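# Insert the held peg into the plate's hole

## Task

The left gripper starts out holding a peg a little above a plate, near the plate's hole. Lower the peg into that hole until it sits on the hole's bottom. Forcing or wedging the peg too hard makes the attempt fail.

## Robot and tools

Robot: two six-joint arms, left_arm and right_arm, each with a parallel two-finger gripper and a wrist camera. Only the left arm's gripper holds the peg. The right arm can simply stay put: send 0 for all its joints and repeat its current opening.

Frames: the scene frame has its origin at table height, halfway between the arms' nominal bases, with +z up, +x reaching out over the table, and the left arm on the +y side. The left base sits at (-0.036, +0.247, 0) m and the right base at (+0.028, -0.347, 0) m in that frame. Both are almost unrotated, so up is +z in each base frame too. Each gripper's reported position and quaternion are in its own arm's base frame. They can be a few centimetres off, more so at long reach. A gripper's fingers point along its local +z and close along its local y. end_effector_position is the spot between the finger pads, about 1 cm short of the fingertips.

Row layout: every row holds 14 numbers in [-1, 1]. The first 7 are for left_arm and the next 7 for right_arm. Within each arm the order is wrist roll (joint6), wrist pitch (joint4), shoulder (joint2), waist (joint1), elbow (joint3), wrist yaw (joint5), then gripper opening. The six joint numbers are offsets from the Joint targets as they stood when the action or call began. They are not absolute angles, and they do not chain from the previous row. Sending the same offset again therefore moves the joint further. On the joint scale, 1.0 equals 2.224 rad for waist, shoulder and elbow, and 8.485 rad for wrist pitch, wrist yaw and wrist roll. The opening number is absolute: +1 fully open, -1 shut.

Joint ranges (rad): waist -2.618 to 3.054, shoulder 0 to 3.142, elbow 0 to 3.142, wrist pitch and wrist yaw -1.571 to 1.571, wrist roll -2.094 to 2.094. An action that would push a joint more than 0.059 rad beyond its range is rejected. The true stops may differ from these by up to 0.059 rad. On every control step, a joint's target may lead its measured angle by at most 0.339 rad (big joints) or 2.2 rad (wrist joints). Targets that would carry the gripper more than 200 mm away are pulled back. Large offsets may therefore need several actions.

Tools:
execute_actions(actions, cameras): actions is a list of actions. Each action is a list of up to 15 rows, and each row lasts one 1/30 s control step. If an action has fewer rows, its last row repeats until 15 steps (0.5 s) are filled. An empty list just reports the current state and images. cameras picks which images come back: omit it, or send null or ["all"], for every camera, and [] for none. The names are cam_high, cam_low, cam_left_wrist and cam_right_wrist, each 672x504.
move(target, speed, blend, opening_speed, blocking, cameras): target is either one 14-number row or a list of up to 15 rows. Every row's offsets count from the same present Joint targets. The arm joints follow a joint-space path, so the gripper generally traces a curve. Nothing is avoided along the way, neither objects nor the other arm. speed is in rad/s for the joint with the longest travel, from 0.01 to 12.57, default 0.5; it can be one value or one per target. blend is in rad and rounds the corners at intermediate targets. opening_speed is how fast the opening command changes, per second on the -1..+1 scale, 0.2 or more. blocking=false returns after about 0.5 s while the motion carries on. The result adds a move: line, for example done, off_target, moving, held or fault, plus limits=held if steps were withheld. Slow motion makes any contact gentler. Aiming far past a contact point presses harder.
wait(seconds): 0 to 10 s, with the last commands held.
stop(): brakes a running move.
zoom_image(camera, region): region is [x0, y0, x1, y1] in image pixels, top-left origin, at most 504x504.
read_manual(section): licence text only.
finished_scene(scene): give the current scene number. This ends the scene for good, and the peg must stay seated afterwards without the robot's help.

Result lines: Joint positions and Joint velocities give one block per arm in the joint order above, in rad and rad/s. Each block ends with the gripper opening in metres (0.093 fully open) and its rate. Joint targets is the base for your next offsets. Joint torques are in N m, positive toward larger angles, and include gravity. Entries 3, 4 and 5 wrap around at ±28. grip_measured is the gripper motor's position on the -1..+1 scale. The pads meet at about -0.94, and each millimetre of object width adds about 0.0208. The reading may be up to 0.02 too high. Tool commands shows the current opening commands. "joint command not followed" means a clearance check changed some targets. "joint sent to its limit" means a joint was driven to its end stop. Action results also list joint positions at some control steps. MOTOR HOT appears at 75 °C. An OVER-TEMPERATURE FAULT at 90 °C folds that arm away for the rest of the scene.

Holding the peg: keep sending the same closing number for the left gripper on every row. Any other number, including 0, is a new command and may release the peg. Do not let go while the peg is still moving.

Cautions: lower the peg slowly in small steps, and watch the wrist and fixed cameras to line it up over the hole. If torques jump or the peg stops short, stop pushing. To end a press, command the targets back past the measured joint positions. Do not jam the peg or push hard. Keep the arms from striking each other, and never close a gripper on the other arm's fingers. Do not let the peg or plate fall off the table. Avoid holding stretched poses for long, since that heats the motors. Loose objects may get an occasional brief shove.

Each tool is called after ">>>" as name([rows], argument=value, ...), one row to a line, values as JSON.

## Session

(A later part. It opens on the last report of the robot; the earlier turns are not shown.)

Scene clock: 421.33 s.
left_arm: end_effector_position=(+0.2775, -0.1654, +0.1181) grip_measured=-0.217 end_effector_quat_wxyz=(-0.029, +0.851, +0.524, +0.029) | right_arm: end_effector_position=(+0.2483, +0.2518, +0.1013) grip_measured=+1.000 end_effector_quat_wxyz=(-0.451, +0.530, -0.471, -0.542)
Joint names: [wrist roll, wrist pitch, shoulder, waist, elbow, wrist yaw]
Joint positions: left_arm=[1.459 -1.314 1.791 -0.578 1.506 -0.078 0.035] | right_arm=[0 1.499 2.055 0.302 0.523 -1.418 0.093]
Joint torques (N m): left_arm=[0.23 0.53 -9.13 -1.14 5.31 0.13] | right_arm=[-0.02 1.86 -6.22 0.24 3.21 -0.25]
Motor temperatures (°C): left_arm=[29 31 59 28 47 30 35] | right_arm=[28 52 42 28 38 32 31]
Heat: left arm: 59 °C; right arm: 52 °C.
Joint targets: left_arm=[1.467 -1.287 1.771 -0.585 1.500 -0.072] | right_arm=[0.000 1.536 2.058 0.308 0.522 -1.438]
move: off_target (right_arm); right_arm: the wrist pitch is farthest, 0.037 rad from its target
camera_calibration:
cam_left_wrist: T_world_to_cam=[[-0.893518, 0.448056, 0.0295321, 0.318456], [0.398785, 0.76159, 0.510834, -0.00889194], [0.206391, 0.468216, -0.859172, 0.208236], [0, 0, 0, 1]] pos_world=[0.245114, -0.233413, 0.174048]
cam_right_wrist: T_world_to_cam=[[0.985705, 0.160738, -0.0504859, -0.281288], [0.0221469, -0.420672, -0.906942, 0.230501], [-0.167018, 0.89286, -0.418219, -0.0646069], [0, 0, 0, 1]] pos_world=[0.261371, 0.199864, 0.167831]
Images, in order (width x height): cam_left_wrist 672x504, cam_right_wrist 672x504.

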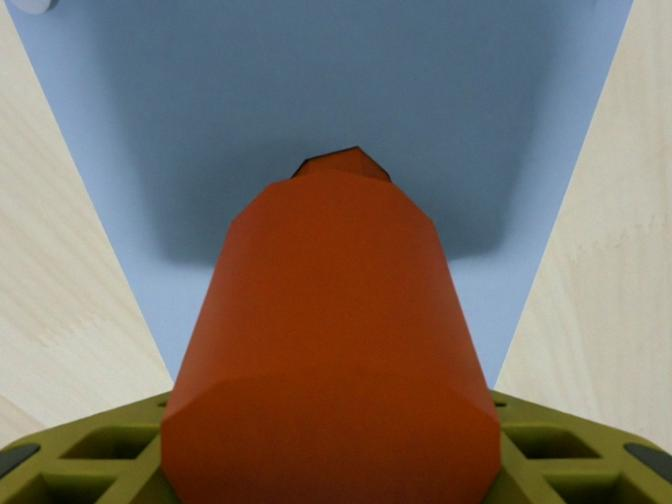

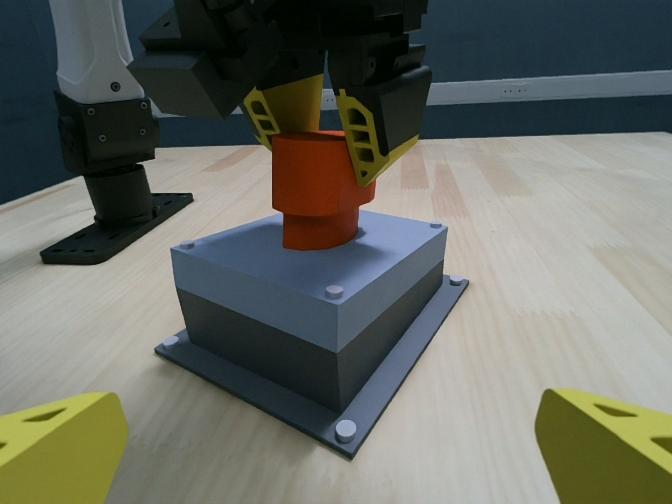

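>>> move(target=[0,0.0013,0,-0.0007,-0.0063,0,-0.921165,0,0,0,0,0,0,1.0], speed=0.03, cameras=["cam_left_wrist","cam_right_wrist"])

>>> zoom_image(camera="cam_left_wrist", region=[270, 100, 410, 210])

Scene clock: 424.90 s.
left_arm: end_effector_position=(+0.2773, -0.1656, +0.1149) grip_measured=-0.217 end_effector_quat_wxyz=(-0.029, +0.850, +0.525, +0.029) | right_arm: end_effector_position=(+0.2483, +0.2518, +0.1013) grip_measured=+1.000 end_effector_quat_wxyz=(-0.451, +0.530, -0.471, -0.542)
Joint names: [wrist roll, wrist pitch, shoulder, waist, elbow, wrist yaw]
Joint positions: left_arm=[1.456 -1.301 1.791 -0.579 1.493 -0.078 0.035] | right_arm=[0 1.499 2.055 0.302 0.523 -1.418 0.093]
Joint torques (N m): left_arm=[0.3 0.5 -9.16 -1.14 5.15 0.12] | right_arm=[0.02 1.89 -6.42 0.17 3.1 -0.3]
Motor temperatures (°C): left_arm=[29 31 59 28 47 30 35] | right_arm=[28 52 42 28 38 32 31]
Heat: left arm: 59 °C; right arm: 52 °C.
Joint targets: left_arm=[1.468 -1.276 1.771 -0.586 1.486 -0.072] | right_arm=[0.000 1.536 2.058 0.308 0.522 -1.438]
move: off_target (right_arm); right_arm: the wrist pitch is farthest, 0.037 rad from its target
camera_calibration:
cam_left_wrist: T_world_to_cam=[[-0.894362, 0.446403, 0.0290019, 0.318466], [0.397205, 0.762628, 0.510516, -0.00638572], [0.205778, 0.468106, -0.859379, 0.20576], [0, 0, 0, 1]] pos_world=[0.245019, -0.233611, 0.17085]
cam_right_wrist: T_world_to_cam=[[0.985705, 0.160738, -0.0504859, -0.281288], [0.0221469, -0.420672, -0.906942, 0.230501], [-0.167018, 0.89286, -0.418219, -0.0646069], [0, 0, 0, 1]] pos_world=[0.261371, 0.199864, 0.167831]
Images, in order (width x height): cam_left_wrist 672x504, cam_right_wrist 672x504.

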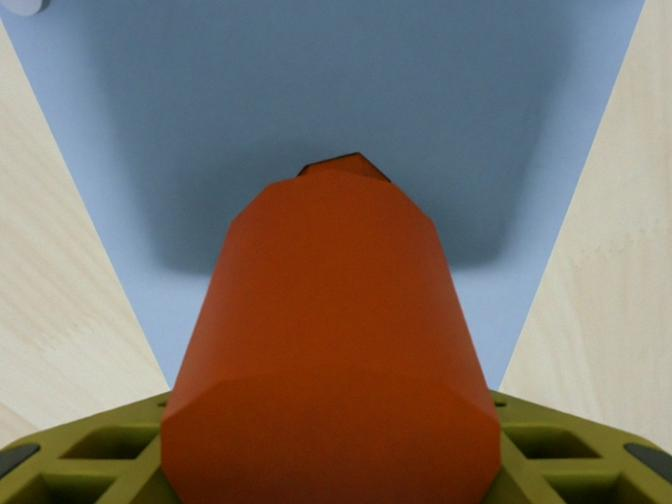

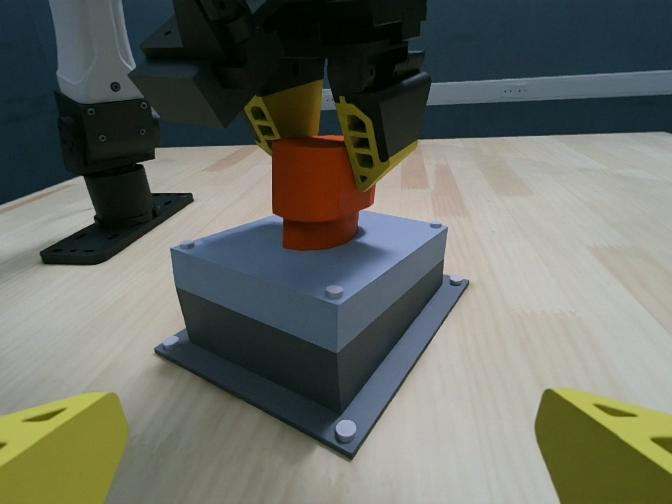

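Scaled by 3.600 from the camera's 672x504 image, which has a finer 960x720 frame.

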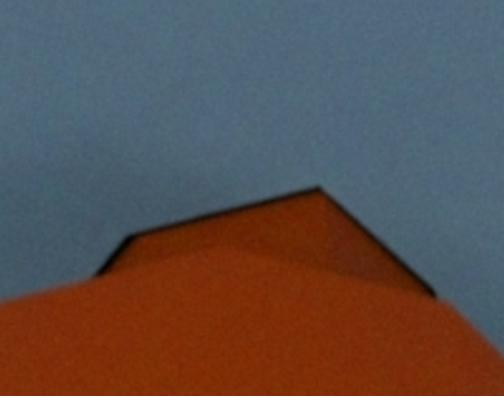

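>>> move(target=[0,0.00236,0,-0.0009,-0.01079,0,-0.921165,0,0,0,0,0,0,1.0], speed=0.03, cameras=["cam_left_wrist","cam_right_wrist"])

>>> zoom_image(camera="cam_left_wrist", region=[270, 100, 410, 210])

>>> zoom_image(camera="cam_right_wrist", region=[250, 110, 390, 270])

Scene clock: 427.93 s.
left_arm: end_effector_position=(+0.2768, -0.1660, +0.1094) grip_measured=-0.217 end_effector_quat_wxyz=(-0.029, +0.849, +0.526, +0.030) | right_arm: end_effector_position=(+0.2483, +0.2518, +0.1013) grip_measured=+1.000 end_effector_quat_wxyz=(-0.451, +0.530, -0.471, -0.542)
Joint names: [wrist roll, wrist pitch, shoulder, waist, elbow, wrist yaw]
Joint positions: left_arm=[1.451 -1.278 1.791 -0.581 1.471 -0.078 0.035] | right_arm=[0 1.499 2.055 0.302 0.523 -1.418 0.093]
Joint torques (N m): left_arm=[0.32 0.53 -9.07 -1.17 4.92 0.16] | right_arm=[-0.05 1.93 -6.17 0.35 3.25 -0.3]
Motor temperatures (°C): left_arm=[29 31 59 28 47 30 35] | right_arm=[28 52 42 28 38 32 31]
Heat: left arm: 59 °C; right arm: 52 °C.
Joint targets: left_arm=[1.467 -1.256 1.771 -0.588 1.462 -0.072] | right_arm=[0.000 1.536 2.058 0.308 0.522 -1.438]
move: off_target (right_arm); right_arm: the wrist pitch is farthest, 0.037 rad from its target
camera_calibration:
cam_left_wrist: T_world_to_cam=[[-0.895952, 0.443278, 0.0278189, 0.318436], [0.393982, 0.764274, 0.510552, -0.0019649], [0.205055, 0.46839, -0.859397, 0.20166], [0, 0, 0, 1]] pos_world=[0.244726, -0.23411, 0.165451]
cam_right_wrist: T_world_to_cam=[[0.985705, 0.160738, -0.0504859, -0.281288], [0.0221469, -0.420672, -0.906942, 0.230501], [-0.167018, 0.89286, -0.418219, -0.0646069], [0, 0, 0, 1]] pos_world=[0.261371, 0.199864, 0.167831]
Images, in order (width x height): cam_left_wrist 672x504, cam_right_wrist 672x504.

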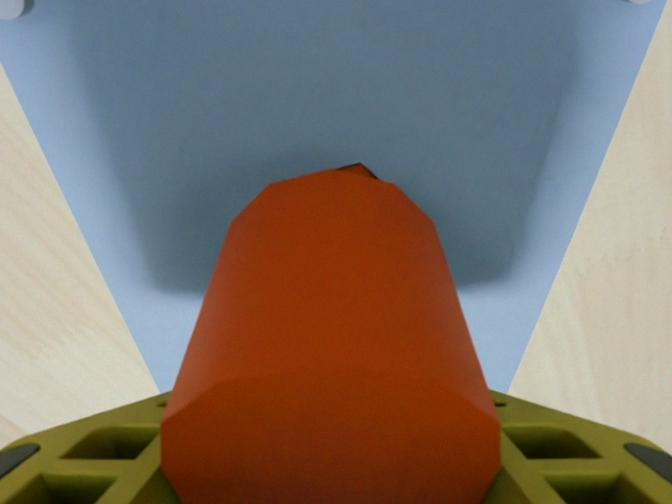

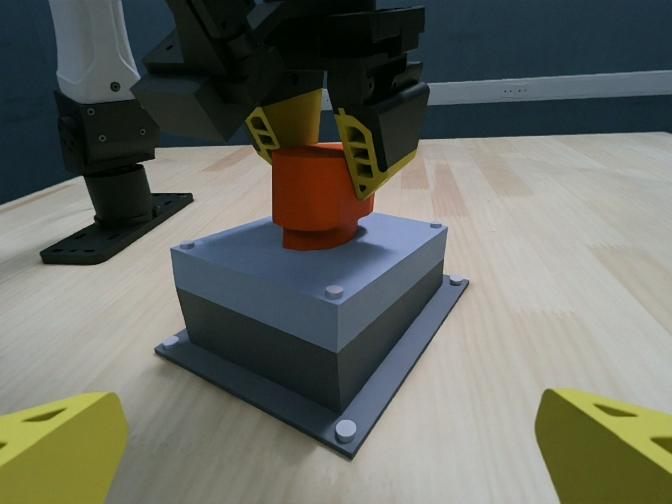

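Scaled by 3.600 from the camera's 672x504 image, which has a finer 960x720 frame.

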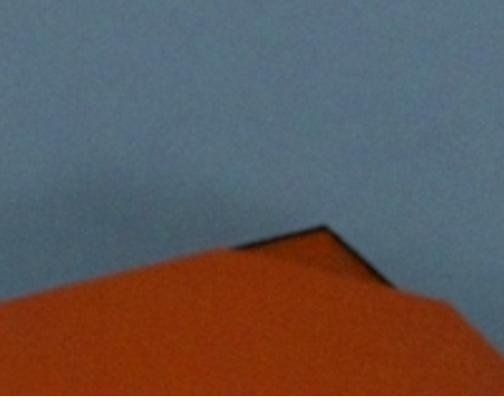

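Scaled by 3.150 from the camera's 672x504 image, which has a finer 960x720 frame.

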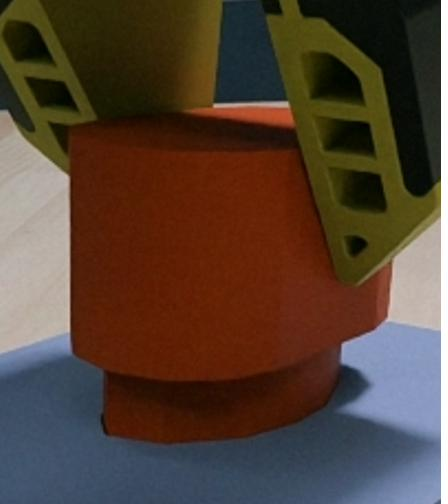

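>>> move(target=[0,0.00236,0,-0.0007,-0.01079,0,-0.921165,0,0,0,0,0,0,1.0], speed=0.03, cameras=["cam_left_wrist","cam_right_wrist"])

>>> zoom_image(camera="cam_right_wrist", region=[250, 110, 390, 270])

Scene clock: 433.53 s.
left_arm: end_effector_position=(+0.2763, -0.1663, +0.1079) grip_measured=-0.217 end_effector_quat_wxyz=(-0.026, +0.850, +0.526, +0.031) | right_arm: end_effector_position=(+0.2483, +0.2518, +0.1013) grip_measured=+1.000 end_effector_quat_wxyz=(-0.451, +0.530, -0.471, -0.542)
Joint names: [wrist roll, wrist pitch, shoulder, waist, elbow, wrist yaw]
Joint positions: left_arm=[1.45 -1.265 1.785 -0.582 1.458 -0.078 0.035] | right_arm=[0 1.499 2.055 0.302 0.523 -1.418 0.093]
Joint torques (N m): left_arm=[0.39 0.66 -8.5 -1.22 4.18 0.09] | right_arm=[-0.02 1.86 -6.06 0.32 3.4 -0.29]
Motor temperatures (°C): left_arm=[29 31 59 28 47 30 35] | right_arm=[28 52 42 28 38 32 31]
Heat: left arm: 59 °C; right arm: 52 °C.
Joint targets: left_arm=[1.467 -1.236 1.771 -0.589 1.438 -0.072] | right_arm=[0.000 1.536 2.058 0.308 0.522 -1.438]
move: off_target (right_arm); right_arm: the wrist pitch is farthest, 0.037 rad from its target
camera_calibration:
cam_left_wrist: T_world_to_cam=[[-0.895904, 0.443699, 0.0220757, 0.318811], [0.39188, 0.765912, 0.509714, 0.000218351], [0.209252, 0.465306, -0.860061, 0.198952], [0, 0, 0, 1]] pos_world=[0.243908, -0.234197, 0.163962]
cam_right_wrist: T_world_to_cam=[[0.985705, 0.160738, -0.0504859, -0.281288], [0.0221469, -0.420672, -0.906942, 0.230501], [-0.167018, 0.89286, -0.418219, -0.0646069], [0, 0, 0, 1]] pos_world=[0.261371, 0.199864, 0.167831]
Images, in order (width x height): cam_left_wrist 672x504, cam_right_wrist 672x504.

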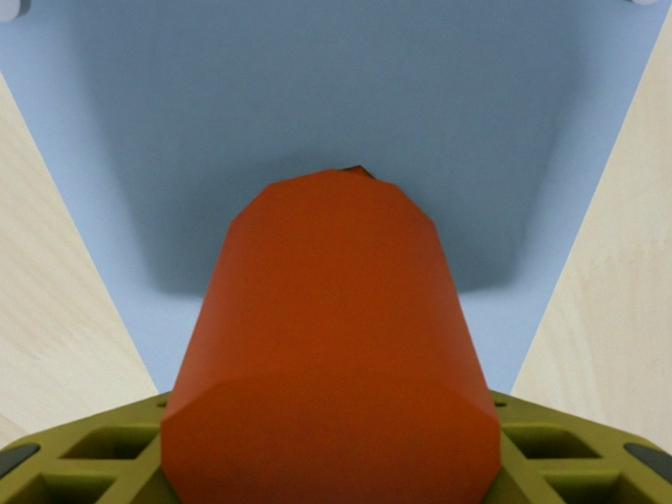

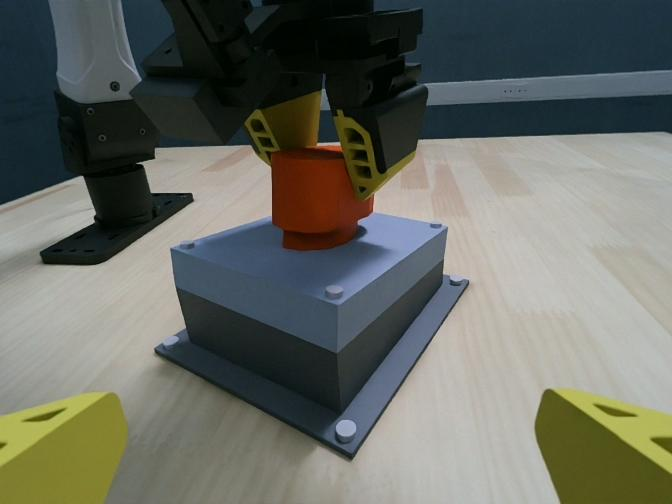

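Scaled by 3.150 from the camera's 672x504 image, which has a finer 960x720 frame.

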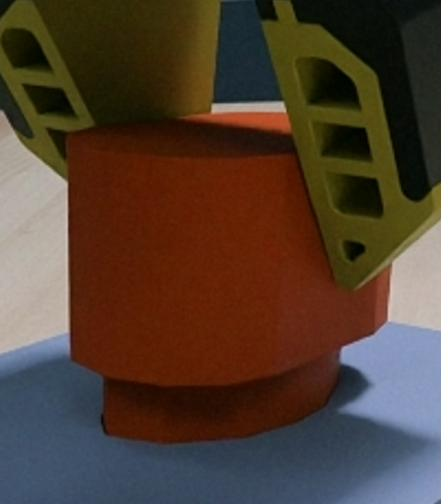

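>>> move(target=[0,-0.0013,0,0.0013,0.0045,0,-0.921165,0,0,0,0,0,0,1.0], speed=0.04, cameras=["cam_right_wrist"])

>>> zoom_image(camera="cam_right_wrist", region=[250, 110, 390, 270])

Scene clock: 438.77 s.
left_arm: end_effector_position=(+0.2763, -0.1664, +0.1079) grip_measured=-0.217 end_effector_quat_wxyz=(-0.026, +0.850, +0.526, +0.031) | right_arm: end_effector_position=(+0.2483, +0.2518, +0.1013) grip_measured=+1.000 end_effector_quat_wxyz=(-0.451, +0.530, -0.471, -0.542)
Joint names: [wrist roll, wrist pitch, shoulder, waist, elbow, wrist yaw]
Joint positions: left_arm=[1.45 -1.265 1.785 -0.582 1.458 -0.078 0.035] | right_arm=[0 1.499 2.055 0.302 0.523 -1.418 0.093]
Joint torques (N m): left_arm=[0.36 0.44 -8.68 -0.91 5.08 0.12] | right_arm=[0 1.9 -6.13 0.13 3.4 -0.25]
Motor temperatures (°C): left_arm=[29 31 58 28 46 30 35] | right_arm=[28 52 42 28 37 32 31]
Heat: left arm: 58 °C; right arm: 52 °C.
Joint targets: left_arm=[1.467 -1.247 1.771 -0.587 1.449 -0.072] | right_arm=[0.000 1.536 2.058 0.308 0.522 -1.438]
move: off_target (right_arm); right_arm: the wrist pitch is farthest, 0.037 rad from its target
camera_calibration:
cam_right_wrist: T_world_to_cam=[[0.985705, 0.160738, -0.0504859, -0.281288], [0.0221469, -0.420672, -0.906942, 0.230501], [-0.167018, 0.89286, -0.418219, -0.0646069], [0, 0, 0, 1]] pos_world=[0.261371, 0.199864, 0.167831]
Images, in order (width x height): cam_right_wrist 672x504.

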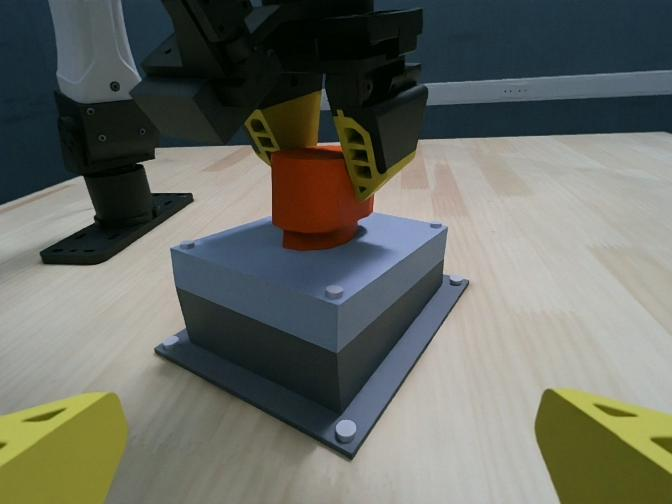

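Scaled by 3.150 from the camera's 672x504 image, which has a finer 960x720 frame.

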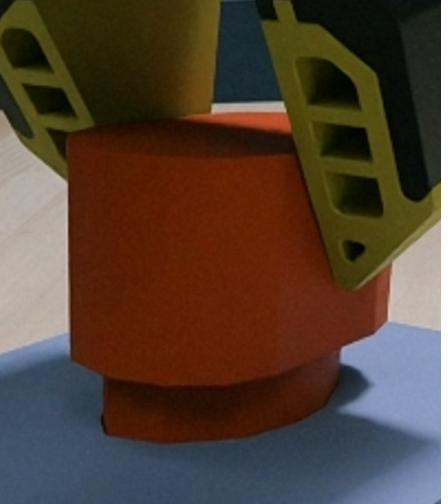

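>>> move(target=[0,-0.00495,0,0,-0.0067,0,-0.921165,0,0,0,0,0,0,1.0], speed=0.04, cameras=["cam_right_wrist","cam_left_wrist"])

>>> zoom_image(camera="cam_right_wrist", region=[250, 110, 390, 270])

Scene clock: 443.27 s.
left_arm: end_effector_position=(+0.2759, -0.1661, +0.1077) grip_measured=-0.217 end_effector_quat_wxyz=(-0.027, +0.850, +0.526, +0.030) | right_arm: end_effector_position=(+0.2483, +0.2518, +0.1013) grip_measured=+1.000 end_effector_quat_wxyz=(-0.451, +0.530, -0.471, -0.542)
Joint names: [wrist roll, wrist pitch, shoulder, waist, elbow, wrist yaw]
Joint positions: left_arm=[1.45 -1.266 1.785 -0.582 1.457 -0.078 0.035] | right_arm=[0 1.499 2.055 0.302 0.523 -1.418 0.093]
Joint torques (N m): left_arm=[0.34 0.02 -8.59 -1.06 3.78 0.15] | right_arm=[0 1.89 -6.6 0.23 3.4 -0.25]
Motor temperatures (°C): left_arm=[29 31 58 28 46 30 35] | right_arm=[28 52 42 28 37 32 31]
Heat: left arm: 58 °C; right arm: 52 °C.
Joint targets: left_arm=[1.467 -1.289 1.771 -0.587 1.433 -0.072] | right_arm=[0.000 1.536 2.058 0.308 0.522 -1.438]
move: off_target (right_arm); right_arm: the wrist pitch is farthest, 0.037 rad from its target
camera_calibration:
cam_left_wrist: T_world_to_cam=[[-0.89584, 0.443747, 0.0236237, 0.318251], [0.392609, 0.765459, 0.509835, 0.0000596572], [0.208155, 0.466005, -0.859948, 0.199207], [0, 0, 0, 1]] pos_world=[0.243612, -0.2341, 0.163759]
cam_right_wrist: T_world_to_cam=[[0.985705, 0.160738, -0.0504859, -0.281288], [0.0221469, -0.420672, -0.906942, 0.230501], [-0.167018, 0.89286, -0.418219, -0.0646069], [0, 0, 0, 1]] pos_world=[0.261371, 0.199864, 0.167831]
Images, in order (width x height): cam_left_wrist 672x504, cam_right_wrist 672x504.

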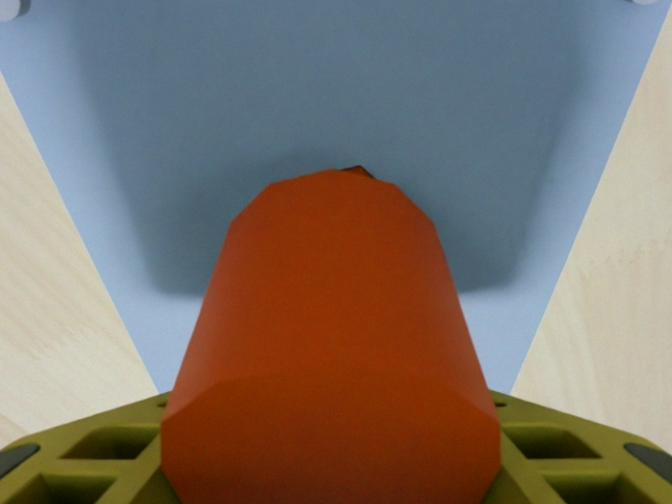

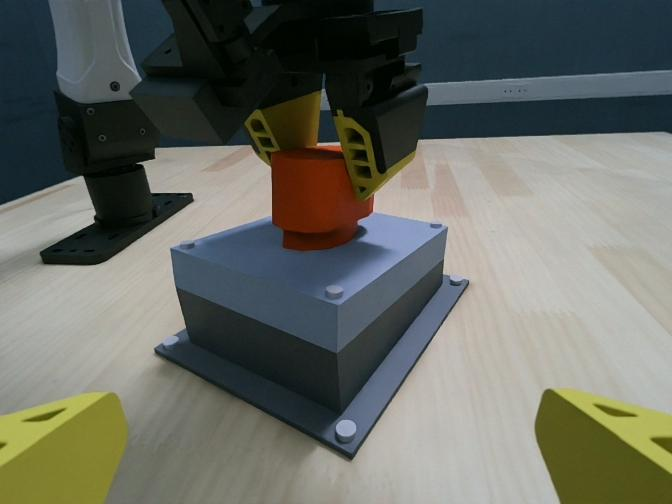

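Scaled by 3.150 from the camera's 672x504 image, which has a finer 960x720 frame.

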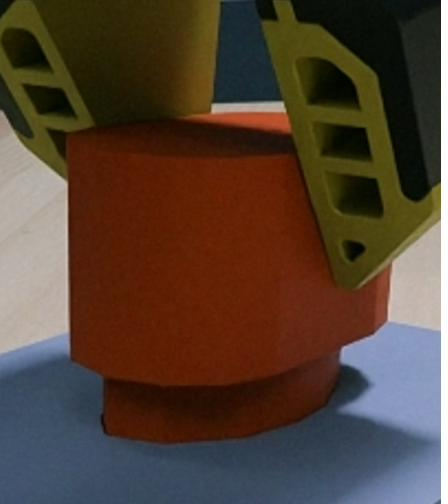

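>>> move([
  [0,0.0015,0,0,0.00854,0,-0.921165,0,0,0,0,0,0,1.0],
  [0,0.0015,0,0,0.00854,0,0.4,0,0,0,0,0,0,1.0],
], speed=0.05, opening_speed=0.6, cameras=["cam_right_wrist","cam_left_wrist"])

>>> zoom_image(camera="cam_right_wrist", region=[250, 110, 390, 270])

Scene clock: 449.60 s.
left_arm: end_effector_position=(+0.2752, -0.1656, +0.1072) grip_measured=+0.398 end_effector_quat_wxyz=(-0.028, +0.852, +0.523, +0.030) | right_arm: end_effector_position=(+0.2483, +0.2518, +0.1013) grip_measured=+1.000 end_effector_quat_wxyz=(-0.451, +0.530, -0.471, -0.542)
Joint names: [wrist roll, wrist pitch, shoulder, waist, elbow, wrist yaw]
Joint positions: left_arm=[1.458 -1.267 1.784 -0.582 1.454 -0.078 0.064] | right_arm=[0 1.499 2.055 0.302 0.523 -1.418 0.093]
Joint torques (N m): left_arm=[0.25 0.19 -8.36 -0.88 5.5 0.2] | right_arm=[0.02 1.87 -6.41 0.29 3.3 -0.23]
Motor temperatures (°C): left_arm=[29 31 57 28 45 30 35] | right_arm=[28 52 42 28 37 32 31]
Heat: left arm: 57 °C; right arm: 52 °C.
Joint targets: left_arm=[1.467 -1.277 1.770 -0.587 1.453 -0.072] | right_arm=[0.000 1.536 2.058 0.308 0.522 -1.438]
move: off_target (right_arm); right_arm: the wrist pitch is farthest, 0.037 rad from its target
camera_calibration:
cam_left_wrist: T_world_to_cam=[[-0.892236, 0.450769, 0.0268672, 0.317191], [0.40008, 0.761511, 0.509939, -0.00252773], [0.209405, 0.465735, -0.859791, 0.198289], [0, 0, 0, 1]] pos_world=[0.242498, -0.233405, 0.163254]
cam_right_wrist: T_world_to_cam=[[0.985705, 0.160738, -0.0504859, -0.281288], [0.0221469, -0.420672, -0.906942, 0.230501], [-0.167018, 0.89286, -0.418219, -0.0646069], [0, 0, 0, 1]] pos_world=[0.261371, 0.199864, 0.167831]
Images, in order (width x height): cam_left_wrist 672x504, cam_right_wrist 672x504.

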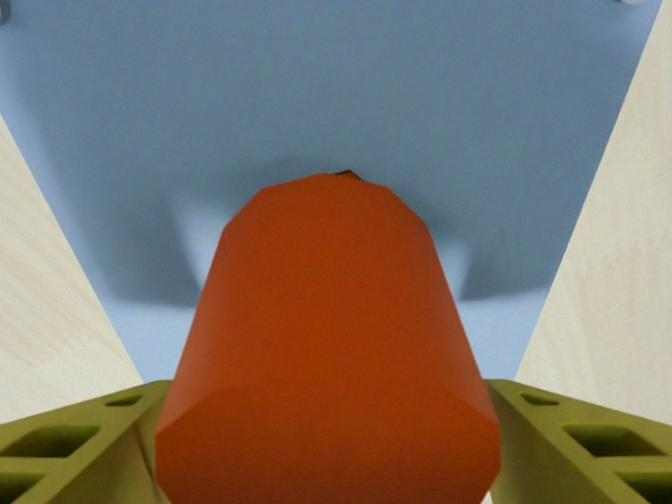

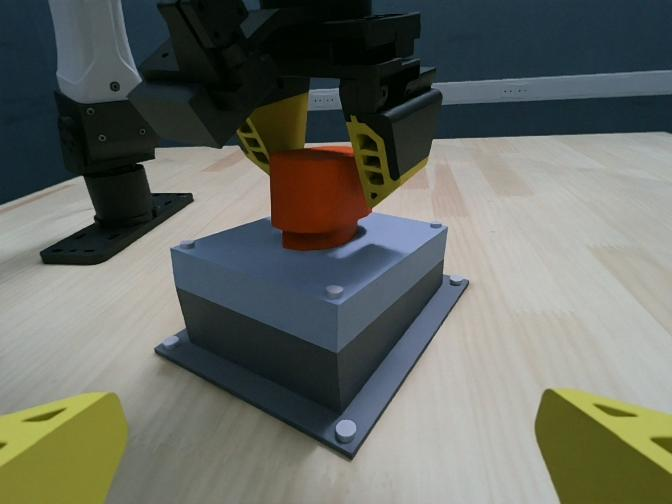

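Scaled by 3.150 from the camera's 672x504 image, which has a finer 960x720 frame.

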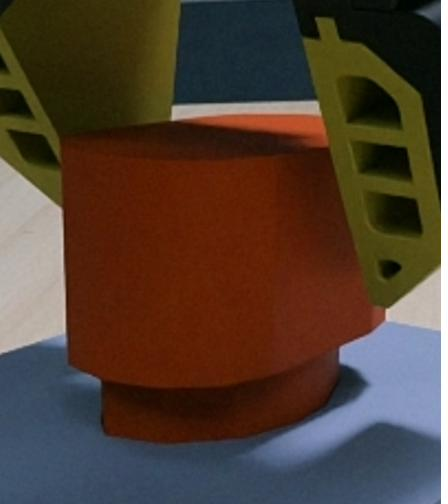

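>>> move([
  [0,-0.002,0,0,0.0112,0,0.95,0,0,0,0,0,0,1.0],
  [0,-0.02593,0,0,0.1169,0,0.95,0,0,0,0,0,0,1.0],
], speed=[0.06,0.15], opening_speed=1.5, cameras=["cam_right_wrist","cam_left_wrist"])

>>> zoom_image(camera="cam_right_wrist", region=[250, 110, 390, 270])

Scene clock: 457.53 s.
left_arm: end_effector_position=(+0.2777, -0.1672, +0.1653) grip_measured=+0.947 end_effector_quat_wxyz=(-0.020, +0.852, +0.523, +0.034) | right_arm: end_effector_position=(+0.2483, +0.2518, +0.1013) grip_measured=+1.000 end_effector_quat_wxyz=(-0.451, +0.530, -0.471, -0.542)
Joint names: [wrist roll, wrist pitch, shoulder, waist, elbow, wrist yaw]
Joint positions: left_arm=[1.458 -1.479 1.784 -0.582 1.685 -0.078 0.091] | right_arm=[0 1.499 2.055 0.302 0.523 -1.418 0.093]
Joint torques (N m): left_arm=[0.26 0.11 -8.47 -0.81 8.24 0.06] | right_arm=[-0.02 1.86 -6.28 0.1 3.67 -0.29]
Motor temperatures (°C): left_arm=[29 31 56 28 46 30 34] | right_arm=[28 52 42 28 37 32 31]
Heat: left arm: 56 °C; right arm: 52 °C.
Joint targets: left_arm=[1.468 -1.497 1.770 -0.587 1.712 -0.072] | right_arm=[0.000 1.536 2.058 0.308 0.522 -1.438]
move: off_target (right_arm); right_arm: the wrist pitch is farthest, 0.037 rad from its target
camera_calibration:
cam_left_wrist: T_world_to_cam=[[-0.892167, 0.451629, 0.00832883, 0.321771], [0.392722, 0.766425, 0.508294, -0.0287165], [0.223177, 0.456754, -0.861143, 0.24336], [0, 0, 0, 1]] pos_world=[0.244039, -0.234468, 0.221484]
cam_right_wrist: T_world_to_cam=[[0.985705, 0.160738, -0.0504859, -0.281288], [0.0221469, -0.420672, -0.906942, 0.230501], [-0.167018, 0.89286, -0.418219, -0.0646069], [0, 0, 0, 1]] pos_world=[0.261371, 0.199864, 0.167831]
Images, in order (width x height): cam_left_wrist 672x504, cam_right_wrist 672x504.

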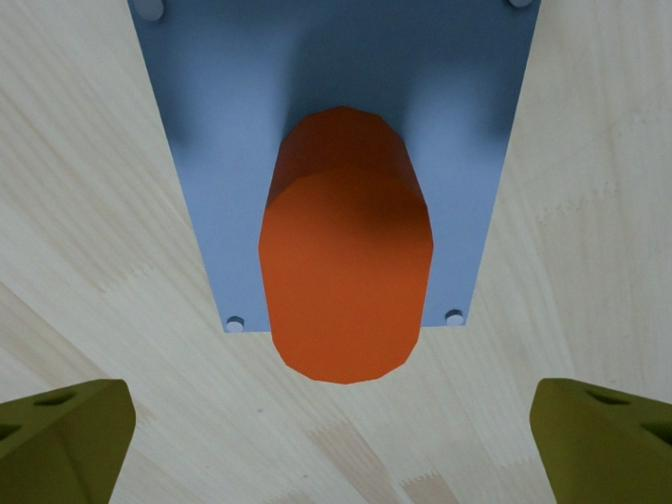

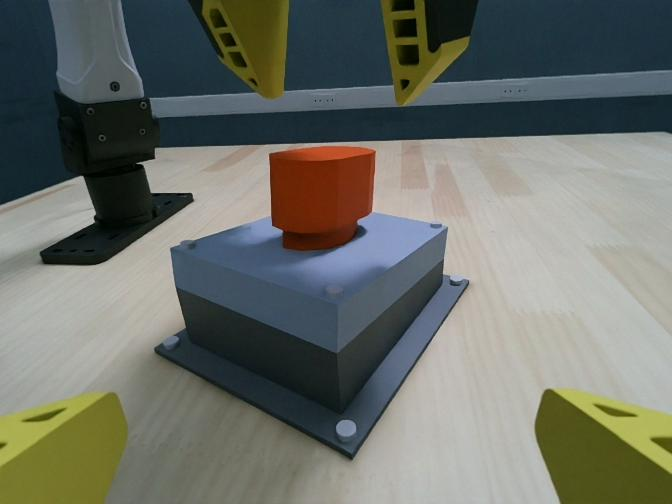

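Scaled by 3.150 from the camera's 672x504 image, which has a finer 960x720 frame.

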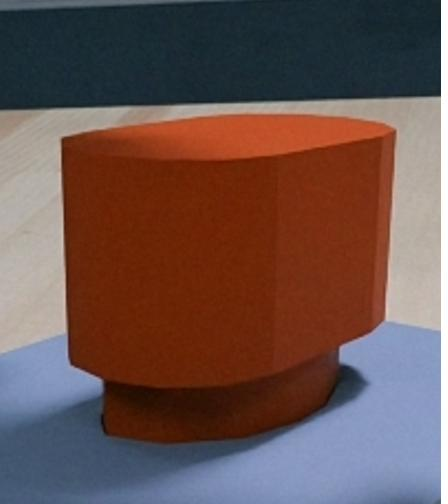

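>>> finished_scene(scene=1)

The scene is finished: the task was done.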